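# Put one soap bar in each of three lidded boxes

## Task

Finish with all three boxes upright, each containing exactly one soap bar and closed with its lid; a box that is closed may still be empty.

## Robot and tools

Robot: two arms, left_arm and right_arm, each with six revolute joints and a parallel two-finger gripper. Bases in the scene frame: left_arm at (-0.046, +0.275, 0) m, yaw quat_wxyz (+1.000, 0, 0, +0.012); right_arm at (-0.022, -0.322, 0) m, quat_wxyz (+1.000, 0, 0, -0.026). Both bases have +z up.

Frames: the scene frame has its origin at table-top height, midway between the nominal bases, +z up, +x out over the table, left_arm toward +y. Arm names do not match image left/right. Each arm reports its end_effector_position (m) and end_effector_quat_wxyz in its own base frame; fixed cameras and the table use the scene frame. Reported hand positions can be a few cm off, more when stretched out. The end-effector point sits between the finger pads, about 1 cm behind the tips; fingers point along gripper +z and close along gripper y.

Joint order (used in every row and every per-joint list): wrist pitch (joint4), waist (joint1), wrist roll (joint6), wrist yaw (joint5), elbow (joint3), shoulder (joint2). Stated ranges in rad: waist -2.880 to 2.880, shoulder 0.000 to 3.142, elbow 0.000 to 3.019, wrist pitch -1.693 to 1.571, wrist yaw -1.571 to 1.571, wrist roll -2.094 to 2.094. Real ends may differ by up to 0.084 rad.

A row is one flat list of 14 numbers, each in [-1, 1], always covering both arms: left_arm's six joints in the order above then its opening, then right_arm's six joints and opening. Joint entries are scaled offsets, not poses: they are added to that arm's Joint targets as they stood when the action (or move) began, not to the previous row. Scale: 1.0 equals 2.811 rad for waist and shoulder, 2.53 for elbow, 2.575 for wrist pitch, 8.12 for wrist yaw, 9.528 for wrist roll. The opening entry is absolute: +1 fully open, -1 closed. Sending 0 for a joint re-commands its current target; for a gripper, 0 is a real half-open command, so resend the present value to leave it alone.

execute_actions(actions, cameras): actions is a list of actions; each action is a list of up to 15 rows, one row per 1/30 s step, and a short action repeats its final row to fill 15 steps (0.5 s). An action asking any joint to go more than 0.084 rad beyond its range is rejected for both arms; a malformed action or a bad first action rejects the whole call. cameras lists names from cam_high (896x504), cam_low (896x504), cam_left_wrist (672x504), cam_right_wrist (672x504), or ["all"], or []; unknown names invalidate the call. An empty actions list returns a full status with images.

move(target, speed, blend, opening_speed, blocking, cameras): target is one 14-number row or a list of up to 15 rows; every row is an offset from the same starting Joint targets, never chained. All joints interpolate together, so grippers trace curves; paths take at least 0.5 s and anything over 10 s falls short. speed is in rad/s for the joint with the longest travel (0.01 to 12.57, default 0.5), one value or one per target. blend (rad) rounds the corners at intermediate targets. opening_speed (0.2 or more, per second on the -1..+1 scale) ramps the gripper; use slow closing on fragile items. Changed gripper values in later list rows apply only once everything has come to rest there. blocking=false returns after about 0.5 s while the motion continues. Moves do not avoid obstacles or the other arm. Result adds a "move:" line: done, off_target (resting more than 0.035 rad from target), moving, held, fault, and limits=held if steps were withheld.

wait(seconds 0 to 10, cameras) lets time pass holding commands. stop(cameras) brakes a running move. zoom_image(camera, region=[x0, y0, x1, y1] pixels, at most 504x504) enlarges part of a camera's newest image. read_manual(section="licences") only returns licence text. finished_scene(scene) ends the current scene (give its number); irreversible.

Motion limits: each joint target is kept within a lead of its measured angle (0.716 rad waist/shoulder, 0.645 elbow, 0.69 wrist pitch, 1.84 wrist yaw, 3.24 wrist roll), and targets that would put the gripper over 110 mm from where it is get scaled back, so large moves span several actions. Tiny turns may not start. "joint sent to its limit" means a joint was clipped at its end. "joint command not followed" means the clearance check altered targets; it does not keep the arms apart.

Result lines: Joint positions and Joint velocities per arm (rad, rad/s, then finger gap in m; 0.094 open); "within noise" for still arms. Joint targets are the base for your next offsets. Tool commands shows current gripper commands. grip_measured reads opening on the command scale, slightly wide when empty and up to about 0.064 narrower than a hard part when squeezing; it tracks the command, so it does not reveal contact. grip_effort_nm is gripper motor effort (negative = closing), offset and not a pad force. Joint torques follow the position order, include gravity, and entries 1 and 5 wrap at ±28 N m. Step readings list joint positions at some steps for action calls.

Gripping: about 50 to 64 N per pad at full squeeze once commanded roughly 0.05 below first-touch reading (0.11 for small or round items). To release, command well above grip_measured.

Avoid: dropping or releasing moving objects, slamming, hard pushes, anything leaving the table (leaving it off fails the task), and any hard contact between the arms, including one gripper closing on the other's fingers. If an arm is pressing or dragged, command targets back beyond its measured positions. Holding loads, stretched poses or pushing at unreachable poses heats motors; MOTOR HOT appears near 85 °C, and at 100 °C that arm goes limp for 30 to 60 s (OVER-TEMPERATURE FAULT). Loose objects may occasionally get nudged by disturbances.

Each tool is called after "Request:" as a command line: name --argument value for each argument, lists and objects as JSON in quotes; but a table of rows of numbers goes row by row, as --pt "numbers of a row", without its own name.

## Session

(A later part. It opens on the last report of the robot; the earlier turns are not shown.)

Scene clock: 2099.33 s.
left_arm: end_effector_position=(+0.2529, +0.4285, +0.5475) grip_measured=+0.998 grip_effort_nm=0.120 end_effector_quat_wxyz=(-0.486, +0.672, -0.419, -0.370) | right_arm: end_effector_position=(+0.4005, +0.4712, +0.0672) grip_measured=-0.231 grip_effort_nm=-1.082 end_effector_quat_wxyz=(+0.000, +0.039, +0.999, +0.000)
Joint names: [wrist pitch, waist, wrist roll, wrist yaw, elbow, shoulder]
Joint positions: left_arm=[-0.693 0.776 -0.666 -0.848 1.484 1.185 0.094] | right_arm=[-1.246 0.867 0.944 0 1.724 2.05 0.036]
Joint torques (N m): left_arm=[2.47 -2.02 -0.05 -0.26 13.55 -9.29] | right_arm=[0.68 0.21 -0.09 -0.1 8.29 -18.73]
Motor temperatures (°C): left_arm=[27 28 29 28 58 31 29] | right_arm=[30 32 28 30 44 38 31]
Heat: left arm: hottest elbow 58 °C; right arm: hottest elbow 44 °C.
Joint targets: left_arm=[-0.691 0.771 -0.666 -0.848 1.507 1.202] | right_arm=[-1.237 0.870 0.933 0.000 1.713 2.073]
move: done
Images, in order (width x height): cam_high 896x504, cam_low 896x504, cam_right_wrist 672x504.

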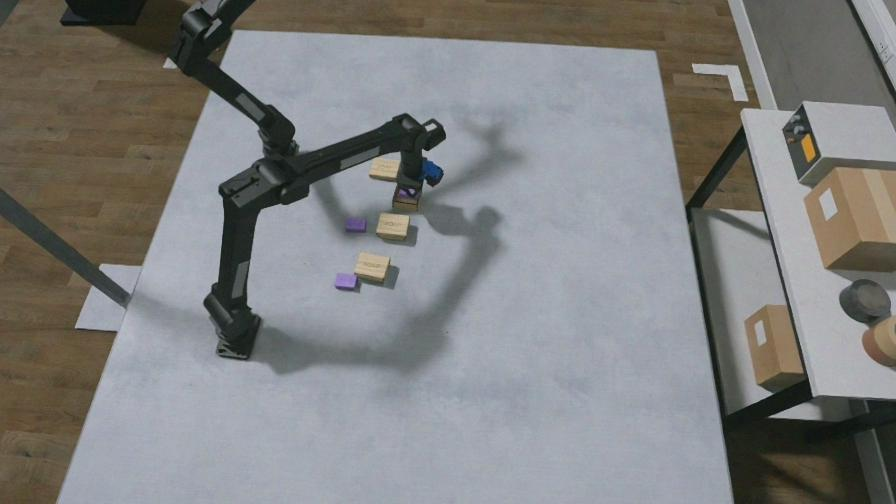

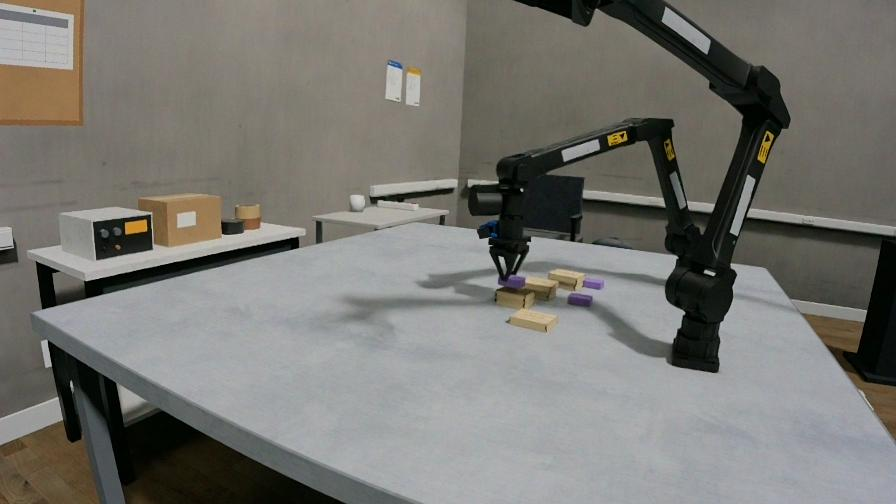

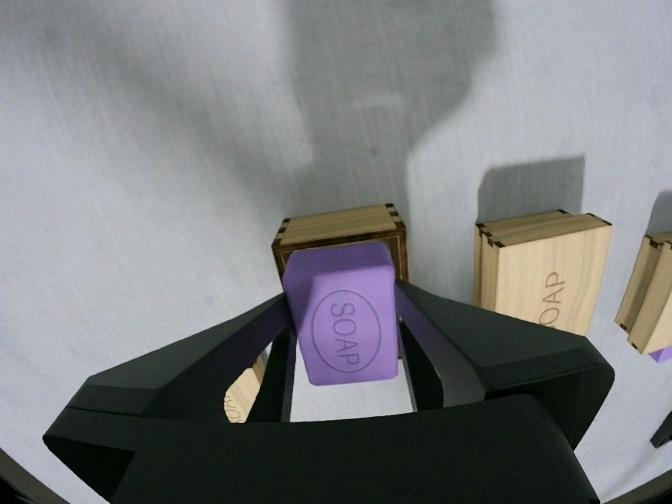

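Request:
move --pt "0 0 0 0 0 0 1 0.0016 0.0036 0.0027 0 -0.0038 0 -0.26" --pt "0 0 0 0 0 0 1 0.011 0.0036 0.0027 0 -0.0095 0.0025 -0.26" --speed '[0.1,0.1]' --cameras '["cam_right_wrist","cam_low","cam_high"]'

Request:
zoom_image --camera "cam_high" --region '[370, 160, 440, 220]'

Request:
zoom_image --camera "cam_low" --region '[480, 260, 550, 320]'

Request:
zoom_image --camera "cam_right_wrist" --region '[240, 190, 440, 400]'

Scene clock: 2132.43 s.
left_arm: end_effector_position=(+0.2529, +0.4285, +0.5475) grip_measured=+0.998 grip_effort_nm=0.115 end_effector_quat_wxyz=(-0.486, +0.672, -0.419, -0.370) | right_arm: end_effector_position=(+0.3975, +0.4721, +0.0587) grip_measured=-0.231 grip_effort_nm=-1.082 end_effector_quat_wxyz=(+0.001, +0.038, +0.999, +0.002)
Joint names: [wrist pitch, waist, wrist roll, wrist yaw, elbow, shoulder]
Joint positions: left_arm=[-0.693 0.776 -0.666 -0.848 1.484 1.185 0.094] | right_arm=[-1.218 0.872 0.947 0 1.703 2.051 0.036]
Joint torques (N m): left_arm=[2.47 -2.02 -0.05 -0.26 13.53 -9.29] | right_arm=[0.55 0.73 0.12 -0.1 8.08 -18.08]
Motor temperatures (°C): left_arm=[27 28 29 28 58 31 29] | right_arm=[30 32 28 30 46 38 32]
Heat: left arm: hottest elbow 58 °C; right arm: hottest elbow 46 °C.
Joint targets: left_arm=[-0.691 0.771 -0.666 -0.848 1.507 1.202] | right_arm=[-1.209 0.880 0.958 0.000 1.689 2.080]
move: done
Images, in order (width x height): cam_high 896x504, cam_low 896x504, cam_right_wrist 672x504.

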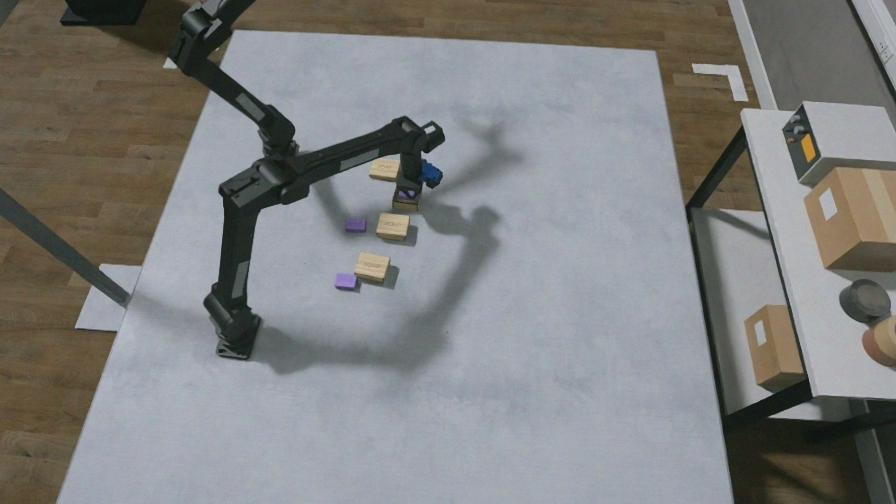

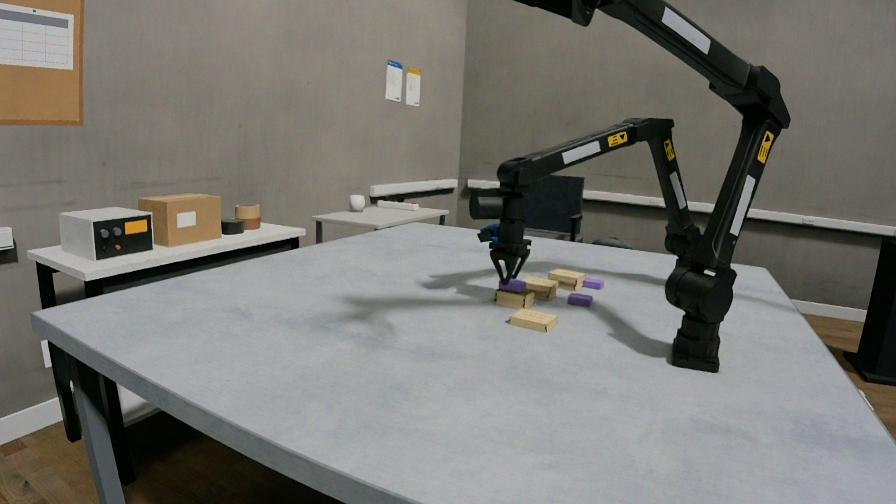

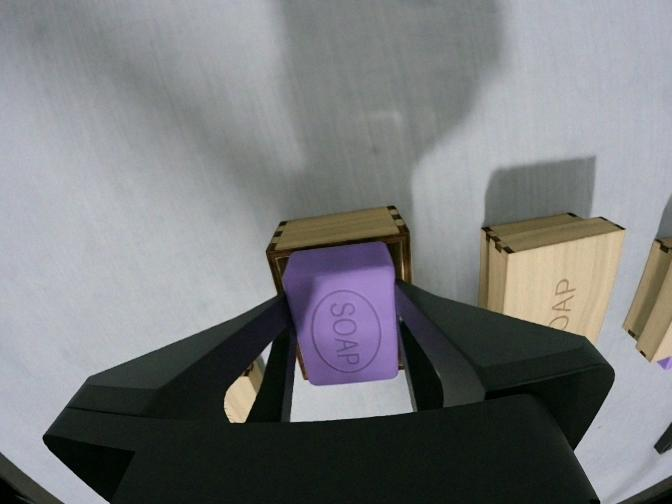

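Scaled by 7.200 from the camera's 896x504 image, which has a finer 1280x720 frame.

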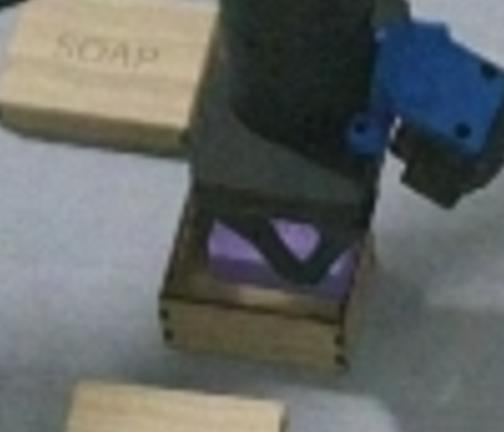

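Scaled by 7.200 from the camera's 896x504 image, which has a finer 1280x720 frame.

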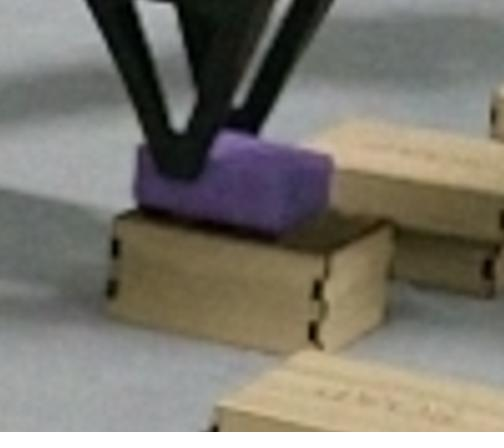

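Scaled by 2.400 from the camera's 672x504 image, which has a finer 960x720 frame.

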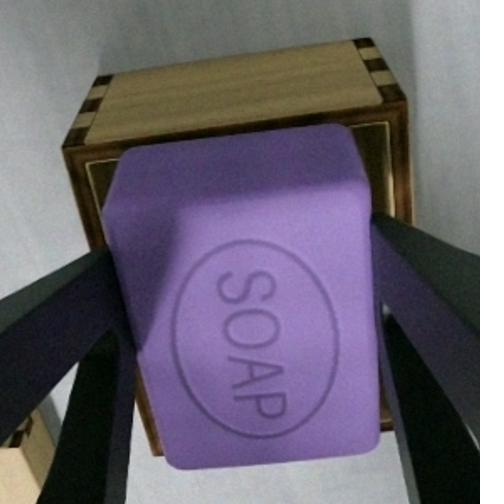

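Request:
move --pt "0 0 0 0 0 0 1 0.0019 0.0024 0.0007 0 -0.0047 0 -0.26" --pt "0 0 0 0 0 0 1 0.0142 0.0024 0.0007 0 -0.0118 0.0027 -0.26" --speed '[0.08,0.06]' --cameras '["cam_right_wrist","cam_low","cam_high"]'

Request:
zoom_image --camera "cam_high" --region '[370, 160, 440, 220]'

Request:
zoom_image --camera "cam_low" --region '[480, 260, 550, 320]'

Request:
zoom_image --camera "cam_right_wrist" --region '[240, 190, 440, 400]'

Scene clock: 2155.93 s.
left_arm: end_effector_position=(+0.2529, +0.4285, +0.5475) grip_measured=+0.998 grip_effort_nm=0.120 end_effector_quat_wxyz=(-0.486, +0.672, -0.419, -0.370) | right_arm: end_effector_position=(+0.3967, +0.4729, +0.0547) grip_measured=-0.231 grip_effort_nm=-1.077 end_effector_quat_wxyz=(+0.007, +0.040, +0.999, +0.003)
Joint names: [wrist pitch, waist, wrist roll, wrist yaw, elbow, shoulder]
Joint positions: left_arm=[-0.693 0.776 -0.666 -0.848 1.484 1.185 0.094] | right_arm=[-1.198 0.876 0.956 0.008 1.69 2.05 0.036]
Joint torques (N m): left_arm=[2.47 -2.08 -0.04 -0.26 13.55 -9.29] | right_arm=[1.47 0.91 0.1 -0.45 6.58 -17.49]
Motor temperatures (°C): left_arm=[27 28 29 28 58 31 29] | right_arm=[30 32 28 30 45 39 32]
Heat: left arm: hottest elbow 58 °C; right arm: hottest elbow 45 °C.
Joint targets: left_arm=[-0.691 0.771 -0.666 -0.848 1.507 1.202] | right_arm=[-1.172 0.886 0.965 0.000 1.659 2.087]
move: off_target (right_arm); right_arm: the shoulder is farthest, 0.037 rad from its target
Images, in order (width x height): cam_high 896x504, cam_low 896x504, cam_right_wrist 672x504.

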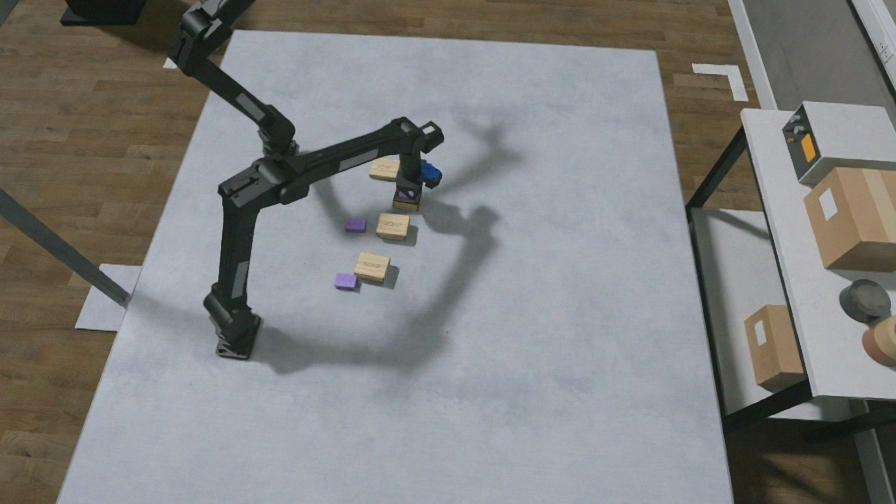

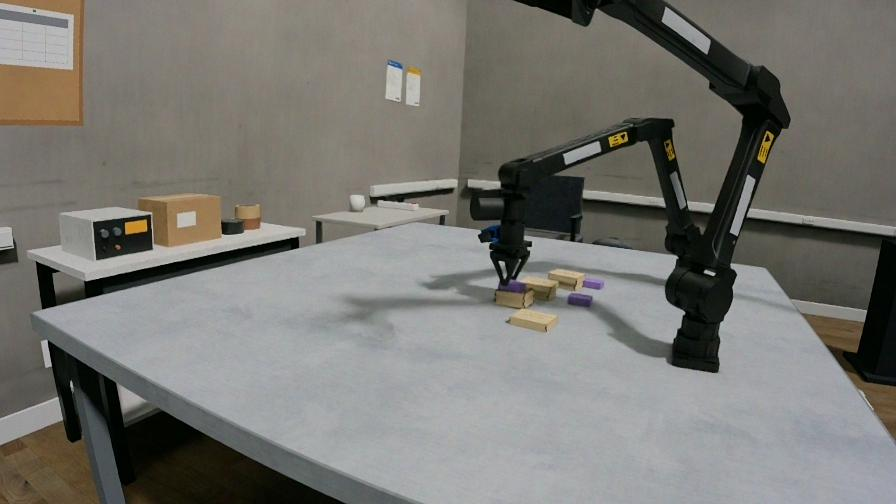

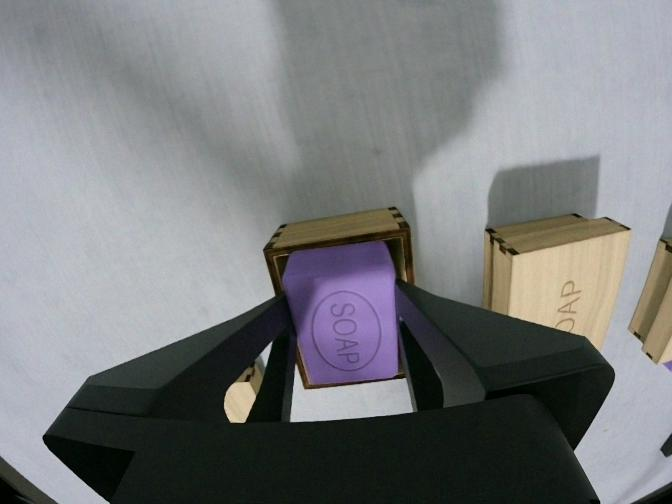

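Scaled by 7.200 from the camera's 896x504 image, which has a finer 1280x720 frame.

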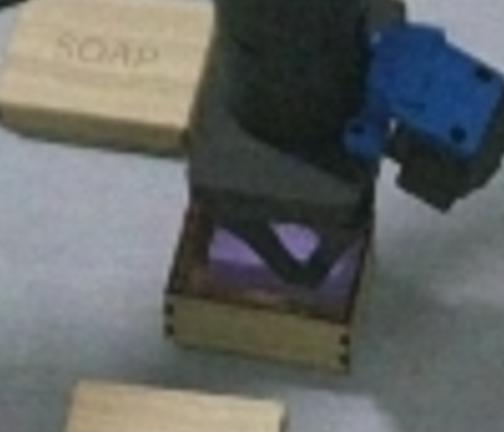

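Scaled by 7.200 from the camera's 896x504 image, which has a finer 1280x720 frame.

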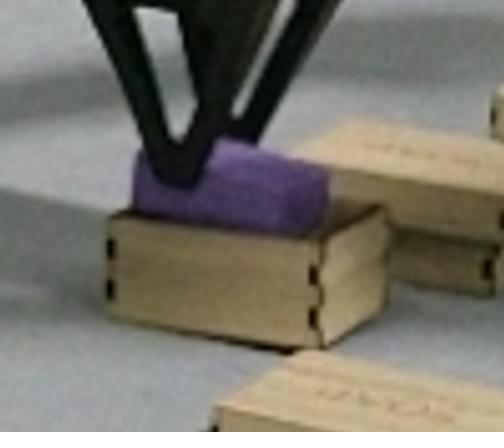

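Scaled by 2.400 from the camera's 672x504 image, which has a finer 960x720 frame.

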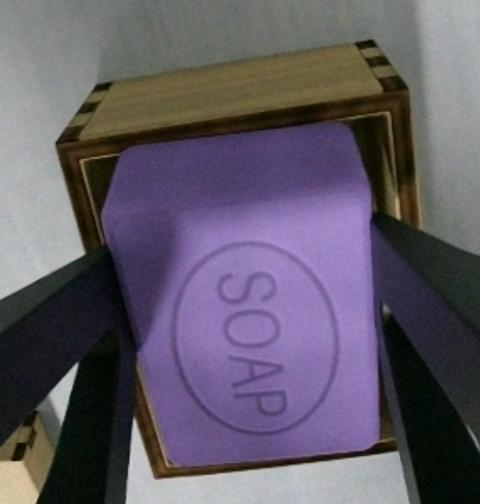

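Request:
move --pt "0 0 0 0 0 0 1 -0.0381 0.0014 0.0003 0 0.0399 -0.0203 -0.26" --pt "0 0 0 0 0 0 1 -0.0221 0.0014 0.0003 0 0.0123 -0.0096 -0.26" --pt "0 0 0 0 0 0 1 -0.0113 0.0014 0.0003 0 0.0059 -0.0053 -0.26" --speed '[0.12,0.1,0.06]' --cameras '["cam_right_wrist","cam_low","cam_high"]'

Request:
zoom_image --camera "cam_low" --region '[480, 260, 550, 320]'

Request:
zoom_image --camera "cam_right_wrist" --region '[240, 190, 440, 400]'

Scene clock: 2192.90 s.
left_arm: end_effector_position=(+0.2529, +0.4285, +0.5475) grip_measured=+0.998 grip_effort_nm=0.120 end_effector_quat_wxyz=(-0.486, +0.672, -0.419, -0.370) | right_arm: end_effector_position=(+0.3910, +0.4747, +0.0566) grip_measured=-0.231 grip_effort_nm=-1.082 end_effector_quat_wxyz=(+0.002, +0.037, +0.999, +0.001)
Joint names: [wrist pitch, waist, wrist roll, wrist yaw, elbow, shoulder]
Joint positions: left_arm=[-0.693 0.776 -0.666 -0.848 1.484 1.185 0.094] | right_arm=[-1.21 0.883 0.957 0.002 1.691 2.048 0.036]
Joint torques (N m): left_arm=[2.47 -2.02 -0.05 -0.26 13.55 -9.29] | right_arm=[0.69 0.67 0.11 -0.18 7.75 -18.14]
Motor temperatures (°C): left_arm=[27 28 29 28 59 31 29] | right_arm=[30 32 28 30 45 39 32]
Heat: left arm: hottest elbow 59 °C; right arm: hottest elbow 45 °C.
Joint targets: left_arm=[-0.691 0.771 -0.666 -0.848 1.507 1.202] | right_arm=[-1.201 0.890 0.968 0.000 1.674 2.073]
move: done
Images, in order (width x height): cam_high 896x504, cam_low 896x504, cam_right_wrist 672x504.

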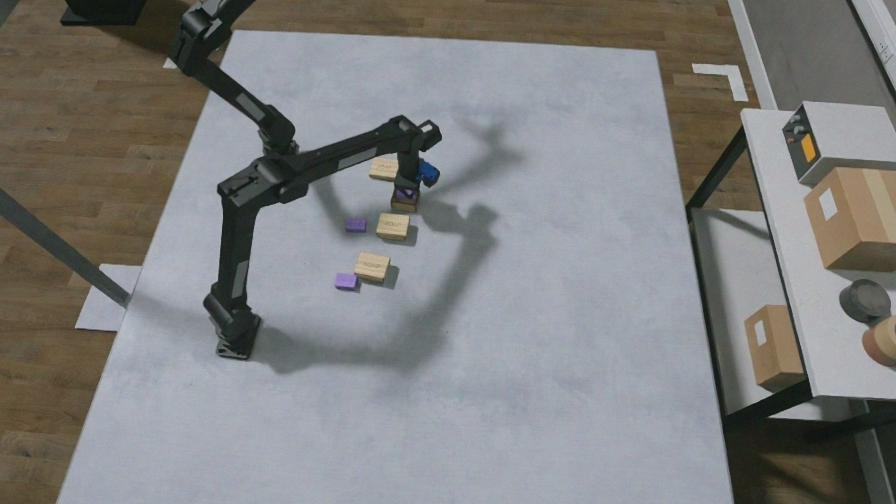

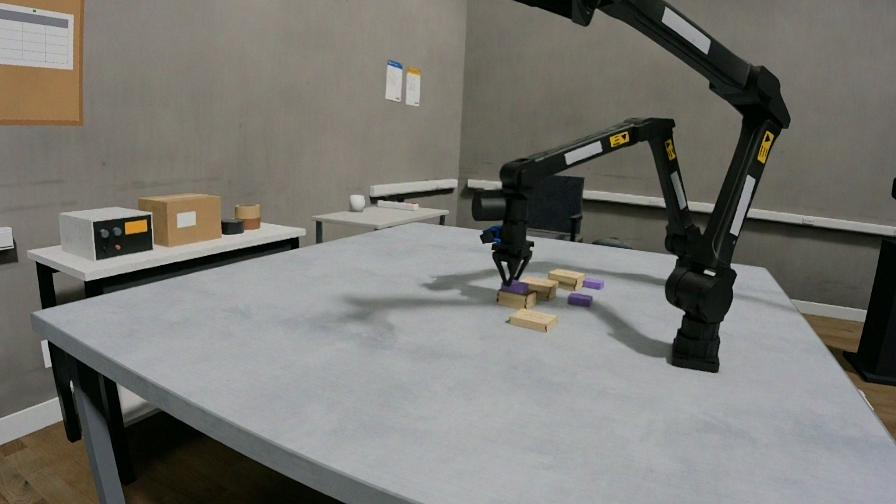

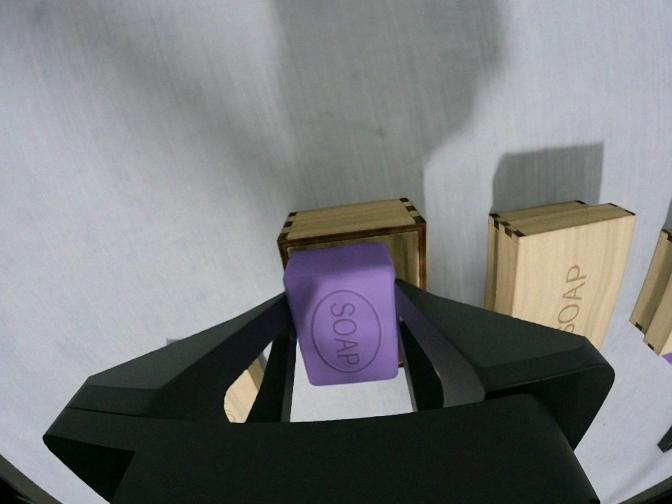

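Scaled by 7.200 from the camera's 896x504 image, which has a finer 1280x720 frame.

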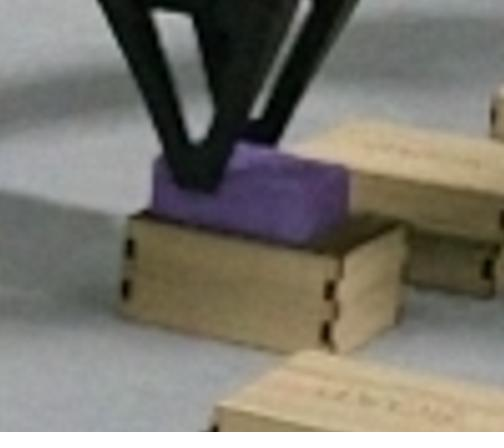

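Scaled by 2.400 from the camera's 672x504 image, which has a finer 960x720 frame.

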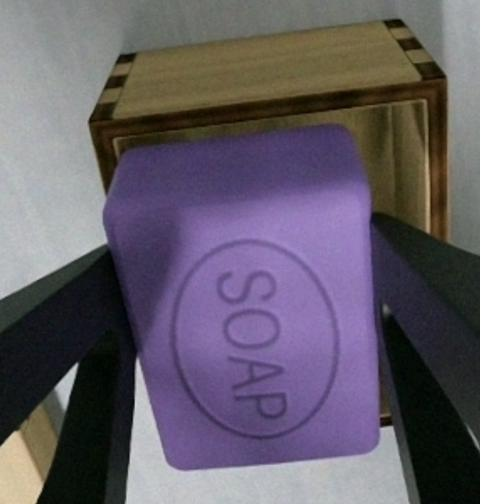

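Request:
move --pt "0 0 0 0 0 0 1 -0.0194 -0.0064 -0.0022 0 0.0316 -0.0160 -0.26" --pt "0 0 0 0 0 0 1 -0.0082 -0.0064 -0.0022 0 -0.0004 -0.0082 -0.26" --pt "0 0 0 0 0 0 1 0.0027 -0.0064 -0.0022 0 -0.0067 -0.0039 -0.26" --speed '[0.12,0.1,0.06]' --cameras '["cam_right_wrist","cam_low"]'

Request:
zoom_image --camera "cam_low" --region '[480, 260, 550, 320]'

Request:
zoom_image --camera "cam_right_wrist" --region '[240, 190, 440, 400]'

Scene clock: 2216.20 s.
left_arm: end_effector_position=(+0.2529, +0.4285, +0.5475) grip_measured=+0.998 grip_effort_nm=0.110 end_effector_quat_wxyz=(-0.486, +0.672, -0.419, -0.370) | right_arm: end_effector_position=(+0.3885, +0.4687, +0.0493) grip_measured=-0.231 grip_effort_nm=-1.077 end_effector_quat_wxyz=(-0.002, +0.038, +0.999, -0.004)
Joint names: [wrist pitch, waist, wrist roll, wrist yaw, elbow, shoulder]
Joint positions: left_arm=[-0.693 0.776 -0.666 -0.848 1.484 1.185 0.094] | right_arm=[-1.203 0.88 0.957 0.002 1.671 2.048 0.036]
Joint torques (N m): left_arm=[2.48 -2.02 -0.05 -0.26 13.53 -9.29] | right_arm=[0.55 -0.73 -0.08 -0.18 7.94 -19.14]
Motor temperatures (°C): left_arm=[27 28 29 28 59 31 29] | right_arm=[30 32 28 30 45 38 32]
Heat: left arm: hottest elbow 59 °C; right arm: hottest elbow 45 °C.
Joint targets: left_arm=[-0.691 0.771 -0.666 -0.848 1.507 1.202] | right_arm=[-1.195 0.872 0.947 0.000 1.657 2.062]
move: done
Images, in order (width x height): cam_low 896x504, cam_right_wrist 672x504.

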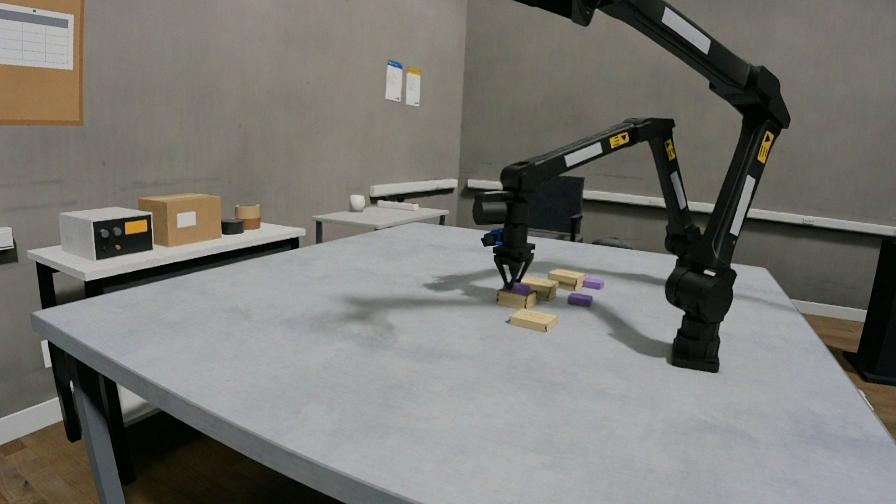

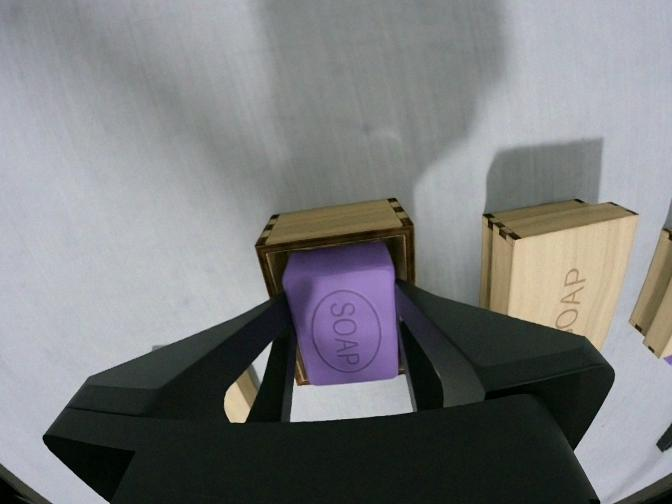

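Scaled by 7.200 from the camera's 896x504 image, which has a finer 1280x720 frame.

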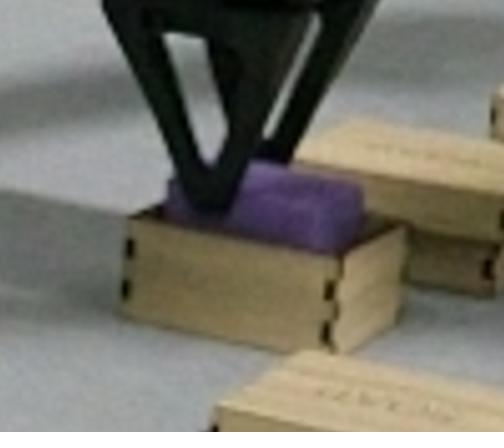

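Scaled by 2.400 from the camera's 672x504 image, which has a finer 960x720 frame.

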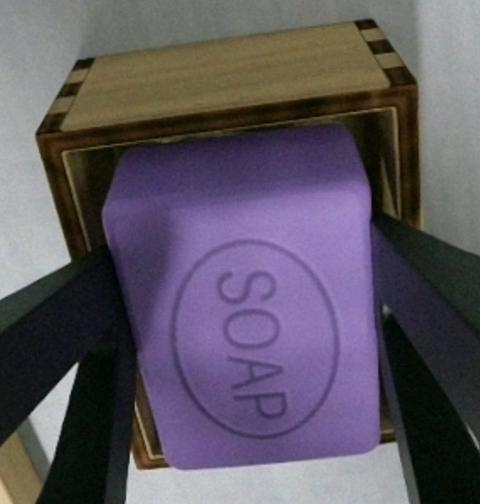

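Request:
move --pt "0 0 0 0 0 0 1 0.0059 0 0 0 -0.0034 0.0045 -0.26" --pt "0 0 0 0 0 0 1 0.0059 0 0 0 -0.0034 0.0045 -0.15" --speed 0.06 --opening_speed 0.2 --cameras '["cam_right_wrist","cam_low"]'

Request:
zoom_image --camera "cam_low" --region '[480, 260, 550, 320]'

Request:
zoom_image --camera "cam_right_wrist" --region '[240, 190, 440, 400]'

Scene clock: 2229.47 s.
left_arm: end_effector_position=(+0.2529, +0.4285, +0.5475) grip_measured=+0.998 grip_effort_nm=0.120 end_effector_quat_wxyz=(-0.486, +0.672, -0.419, -0.370) | right_arm: end_effector_position=(+0.3888, +0.4691, +0.0462) grip_measured=-0.152 grip_effort_nm=0.042 end_effector_quat_wxyz=(+0.000, +0.038, +0.999, -0.001)
Joint names: [wrist pitch, waist, wrist roll, wrist yaw, elbow, shoulder]
Joint positions: left_arm=[-0.693 0.776 -0.666 -0.848 1.484 1.185 0.094] | right_arm=[-1.188 0.88 0.957 0.002 1.662 2.048 0.04]
Joint torques (N m): left_arm=[2.45 -2.02 -0.04 -0.26 13.56 -9.29] | right_arm=[0.66 -0.67 -0.08 -0.18 7.94 -18.08]
Motor temperatures (°C): left_arm=[27 28 29 28 59 31 29] | right_arm=[30 32 28 30 44 38 32]
Heat: left arm: hottest elbow 59 °C; right arm: hottest elbow 44 °C.
Joint targets: left_arm=[-0.691 0.771 -0.666 -0.848 1.507 1.202] | right_arm=[-1.179 0.872 0.947 0.000 1.648 2.074]
move: done
Images, in order (width x height): cam_low 896x504, cam_right_wrist 672x504.

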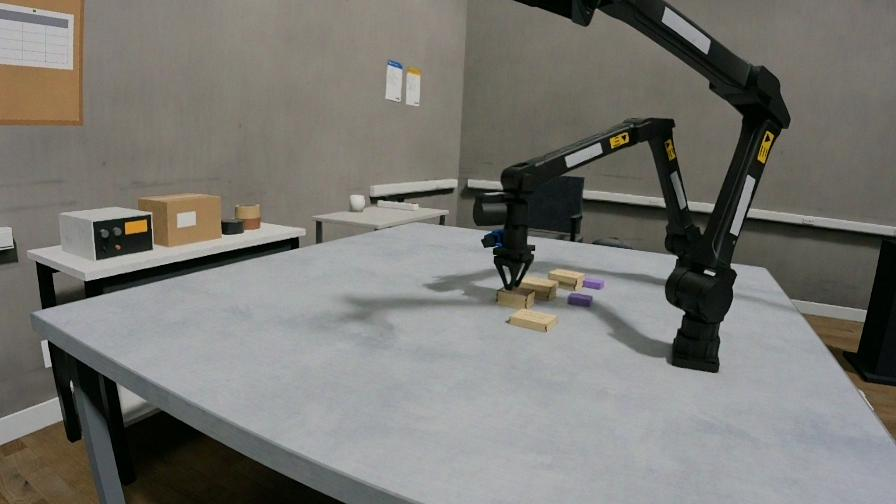

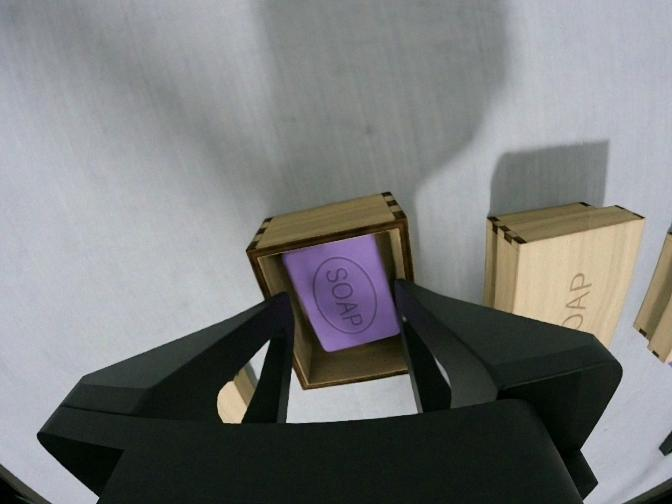

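Scaled by 7.200 from the camera's 896x504 image, which has a finer 1280x720 frame.

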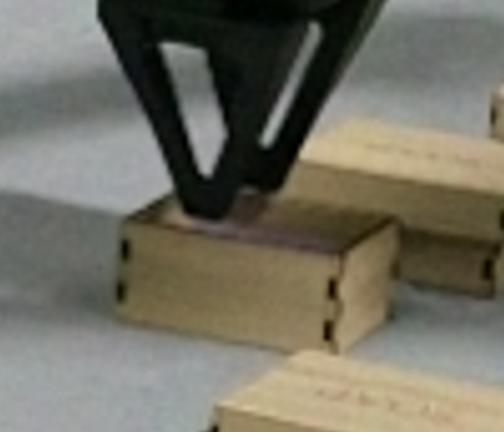

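Scaled by 2.400 from the camera's 672x504 image, which has a finer 960x720 frame.

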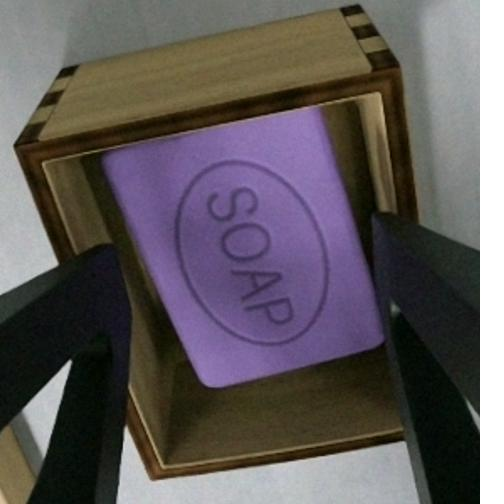

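Request:
move --pt "0 0 0 0 0 0 1 -0.0738 0 0 0 0.0632 -0.0213 -0.15" --pt "0 0 0 0 0 0 1 -0.0695 0.0864 0.0220 0 0.1079 0.0313 0.8" --speed '[0.2,0.4]' --opening_speed 1 --cameras '["cam_right_wrist","cam_high"]'

Scene clock: 2268.57 s.
left_arm: end_effector_position=(+0.2529, +0.4285, +0.5475) grip_measured=+0.998 grip_effort_nm=0.120 end_effector_quat_wxyz=(-0.486, +0.672, -0.419, -0.370) | right_arm: end_effector_position=(+0.2764, +0.5717, +0.0615) grip_measured=+0.798 grip_effort_nm=0.032 end_effector_quat_wxyz=(-0.014, +0.012, +0.999, -0.030)
Joint names: [wrist pitch, waist, wrist roll, wrist yaw, elbow, shoulder]
Joint positions: left_arm=[-0.693 0.776 -0.666 -0.848 1.484 1.185 0.094] | right_arm=[-1.358 1.121 1.145 0 1.864 2.143 0.084]
Joint torques (N m): left_arm=[2.44 -2.02 -0.04 -0.26 13.53 -9.35] | right_arm=[0.24 -0.56 0.12 -0.09 14.04 -20.13]
Motor temperatures (°C): left_arm=[27 28 29 28 59 31 29] | right_arm=[30 32 28 30 47 38 31]
Heat: left arm: hottest elbow 59 °C; right arm: hottest elbow 47 °C.
Joint targets: left_arm=[-0.691 0.771 -0.666 -0.848 1.507 1.202] | right_arm=[-1.358 1.115 1.156 0.000 1.921 2.162]
move: off_target (right_arm); target 2's new numbers were sent with right_arm's elbow 0.057 rad from that target; right_arm: the elbow is farthest, 0.057 rad from its target
Images, in order (width x height): cam_high 896x504, cam_right_wrist 672x504.

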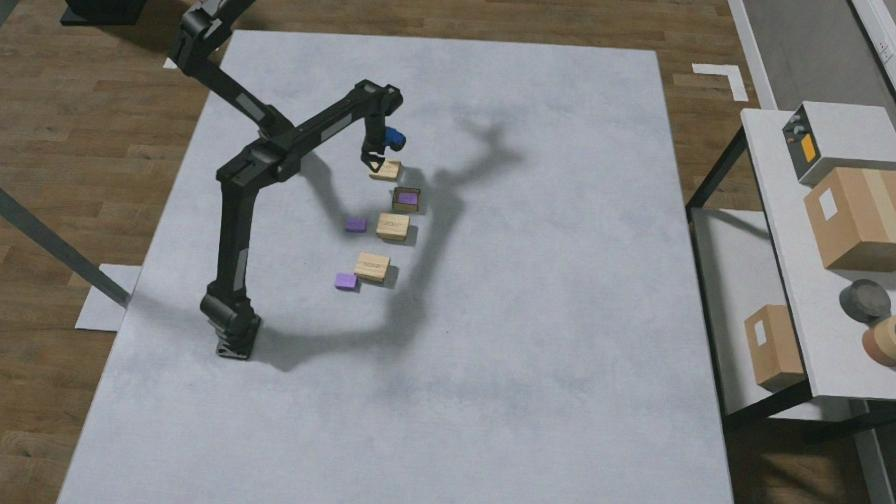

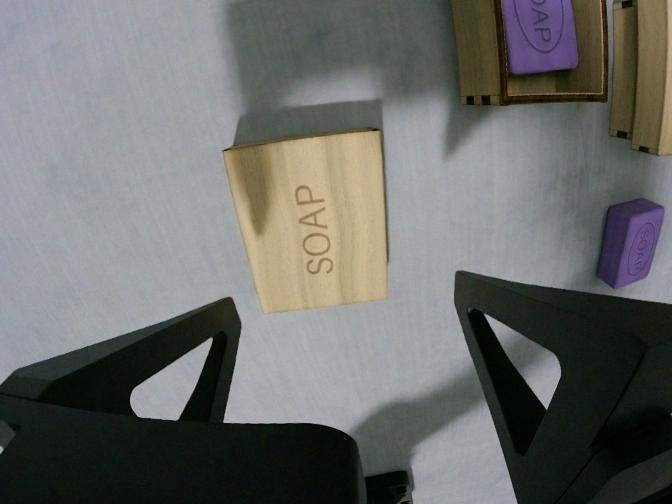

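Request:
move --pt "0 0 0 0 0 0 0.8 0.0 -0.0080 -0.0039 0 -0.0063 0.002 0.8" --pt "0 0 0 0 0 0 1 0.0595 -0.0080 -0.0039 0 -0.0385 0.0200 0.8" --speed '[0.15,0.15]' --cameras '["cam_right_wrist"]'

Scene clock: 2305.73 s.
left_arm: end_effector_position=(+0.2529, +0.4285, +0.5475) grip_measured=+0.997 grip_effort_nm=0.115 end_effector_quat_wxyz=(-0.486, +0.672, -0.419, -0.370) | right_arm: end_effector_position=(+0.2994, +0.5842, +0.0222) grip_measured=+0.798 grip_effort_nm=0.037 end_effector_quat_wxyz=(+0.001, +0.016, +1.000, +0.002)
Joint names: [wrist pitch, waist, wrist roll, wrist yaw, elbow, shoulder]
Joint positions: left_arm=[-0.693 0.776 -0.666 -0.848 1.484 1.185 0.094] | right_arm=[-1.214 1.098 1.131 0 1.837 2.189 0.084]
Joint torques (N m): left_arm=[2.47 -2.02 -0.05 -0.26 13.55 -9.29] | right_arm=[0.68 -0.5 -0.09 -0.09 8.05 -19.78]
Motor temperatures (°C): left_arm=[27 28 29 28 59 31 29] | right_arm=[29 32 28 30 54 39 31]
Heat: left arm: hottest elbow 59 °C; right arm: hottest elbow 54 °C.
Joint targets: left_arm=[-0.691 0.771 -0.666 -0.848 1.507 1.202] | right_arm=[-1.205 1.093 1.119 0.000 1.824 2.219]
move: done
Images, in order (width x height): cam_right_wrist 672x504.

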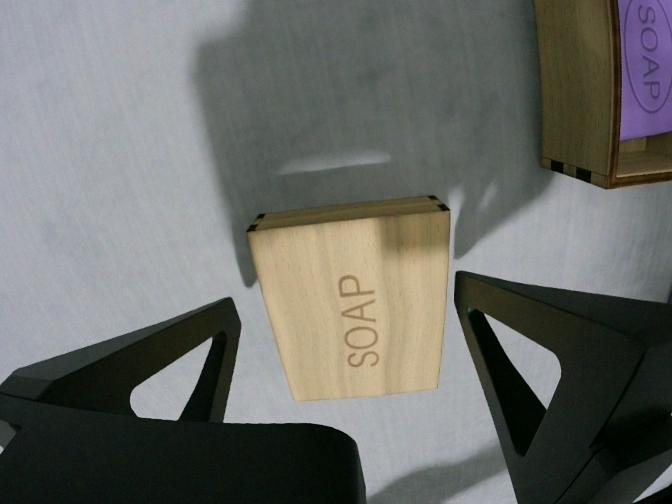

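Request:
move --pt "0 0 0 0 0 0 1 0 0 0 0 0 0 0.26" --pt "0 0 0 0 0 0 1 -0.0066 0 0 0 0.0217 -0.0089 0.26" --pt "0 0 0 0 0 0 1 -0.0300 0 0 0 0.0370 -0.0166 0.26" --pt "0 0 0 0 0 0 1 -0.0649 0 0 0 0.0596 -0.0281 0.26" --speed '[0.1,0.2,0.12,0.2]' --opening_speed 0.4 --cameras '["cam_right_wrist"]'

Scene clock: 2321.70 s.
left_arm: end_effector_position=(+0.2529, +0.4285, +0.5475) grip_measured=+0.998 grip_effort_nm=0.115 end_effector_quat_wxyz=(-0.486, +0.672, -0.419, -0.370) | right_arm: end_effector_position=(+0.2976, +0.5806, +0.0793) grip_measured=+0.327 grip_effort_nm=-1.077 end_effector_quat_wxyz=(-0.005, +0.016, +1.000, -0.009)
Joint names: [wrist pitch, waist, wrist roll, wrist yaw, elbow, shoulder]
Joint positions: left_arm=[-0.693 0.776 -0.666 -0.848 1.484 1.185 0.094] | right_arm=[-1.364 1.098 1.131 0 1.921 2.147 0.062]
Joint torques (N m): left_arm=[2.45 -2.02 -0.04 -0.26 13.53 -9.29] | right_arm=[0.02 -0.5 -0.09 -0.09 14.05 -22.65]
Motor temperatures (°C): left_arm=[27 28 29 28 59 31 29] | right_arm=[29 32 28 30 50 38 31]
Heat: left arm: hottest elbow 59 °C; right arm: hottest elbow 50 °C.
Joint targets: left_arm=[-0.691 0.771 -0.666 -0.848 1.507 1.202] | right_arm=[-1.372 1.093 1.119 0.000 1.975 2.140]
move: off_target (right_arm); right_arm: the elbow is farthest, 0.054 rad from its target
Images, in order (width x height): cam_right_wrist 672x504.

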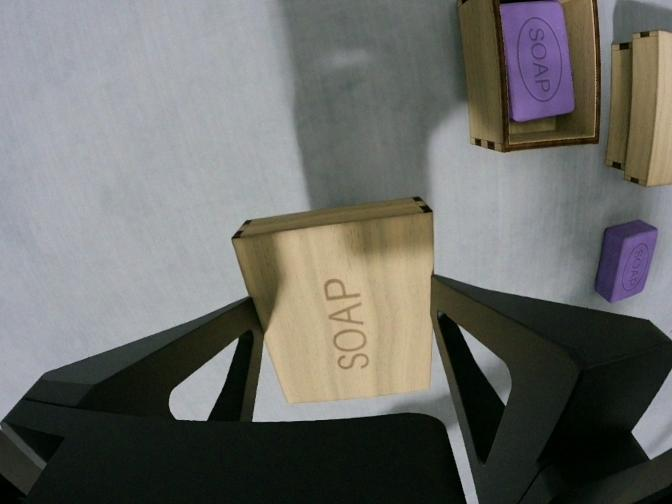

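Request:
move --pt "0 0 0 0 0 0 1 -0.0225 -0.0772 -0.0238 0 -0.0455 -0.0213 0.26" --pt "0 0 0 0 0 0 1 0.0017 -0.0772 -0.0238 0 -0.0731 -0.0100 0.26" --speed '[0.4,0.12]' --cameras '["cam_right_wrist","cam_low","cam_high"]'

Request:
zoom_image --camera "cam_low" --region '[480, 260, 550, 320]'

Request:
zoom_image --camera "cam_right_wrist" --region '[210, 150, 460, 430]'

Scene clock: 2353.97 s.
left_arm: end_effector_position=(+0.2529, +0.4285, +0.5475) grip_measured=+0.998 grip_effort_nm=0.120 end_effector_quat_wxyz=(-0.486, +0.672, -0.419, -0.370) | right_arm: end_effector_position=(+0.3950, +0.4684, +0.0727) grip_measured=+0.327 grip_effort_nm=-1.077 end_effector_quat_wxyz=(-0.029, +0.017, +0.999, -0.036)
Joint names: [wrist pitch, waist, wrist roll, wrist yaw, elbow, shoulder]
Joint positions: left_arm=[-0.693 0.776 -0.666 -0.848 1.484 1.185 0.094] | right_arm=[-1.376 0.871 0.904 0 1.804 2.09 0.062]
Joint torques (N m): left_arm=[2.45 -2.08 -0.04 -0.26 13.55 -9.29] | right_arm=[0.5 0.38 -0.08 -0.13 8.03 -19.31]
Motor temperatures (°C): left_arm=[27 28 29 28 59 31 29] | right_arm=[29 32 28 30 56 38 32]
Heat: left arm: hottest elbow 59 °C; right arm: hottest elbow 56 °C.
Joint targets: left_arm=[-0.691 0.771 -0.666 -0.848 1.507 1.202] | right_arm=[-1.368 0.876 0.893 0.000 1.790 2.111]
move: done
Images, in order (width x height): cam_high 896x504, cam_low 896x504, cam_right_wrist 672x504.

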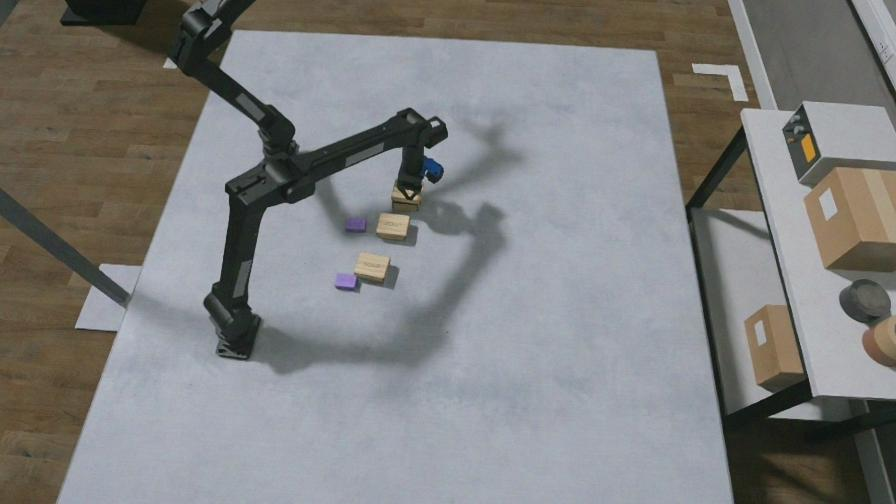

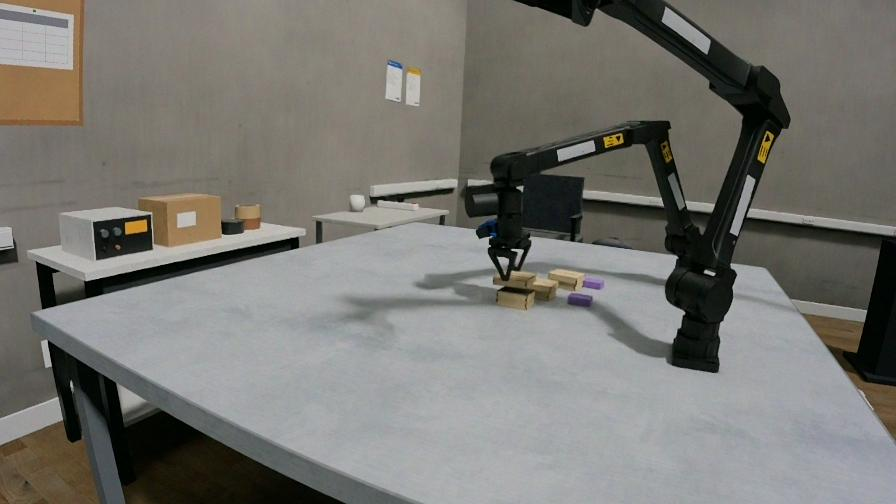

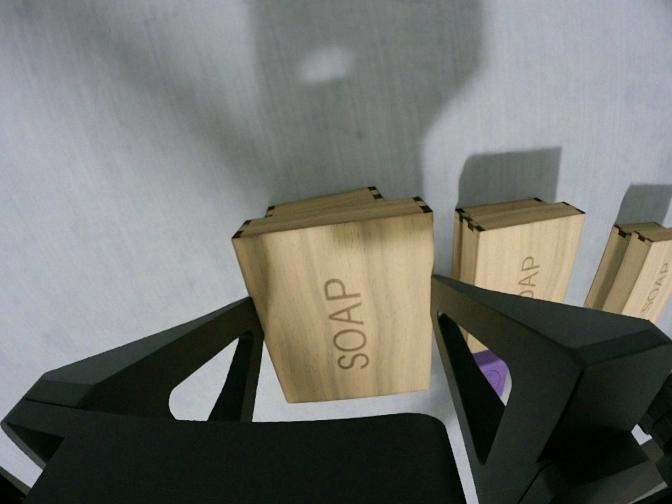

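Scaled by 7.200 from the camera's 896x504 image, which has a finer 1280x720 frame.

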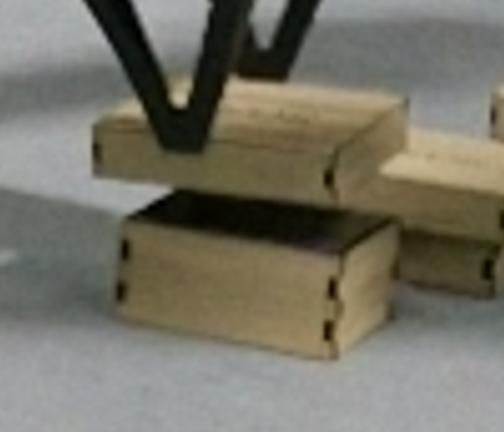

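Scaled by 1.800 from the camera's 672x504 image, which has a finer 960x720 frame.

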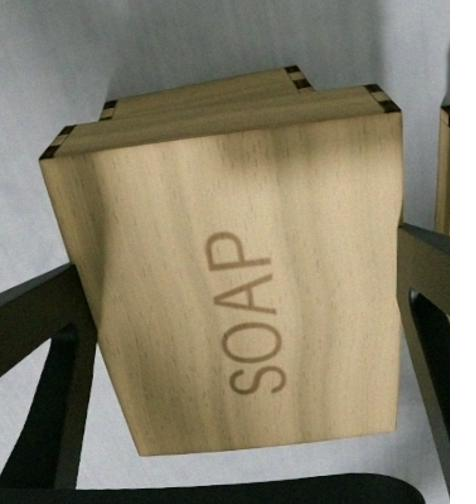

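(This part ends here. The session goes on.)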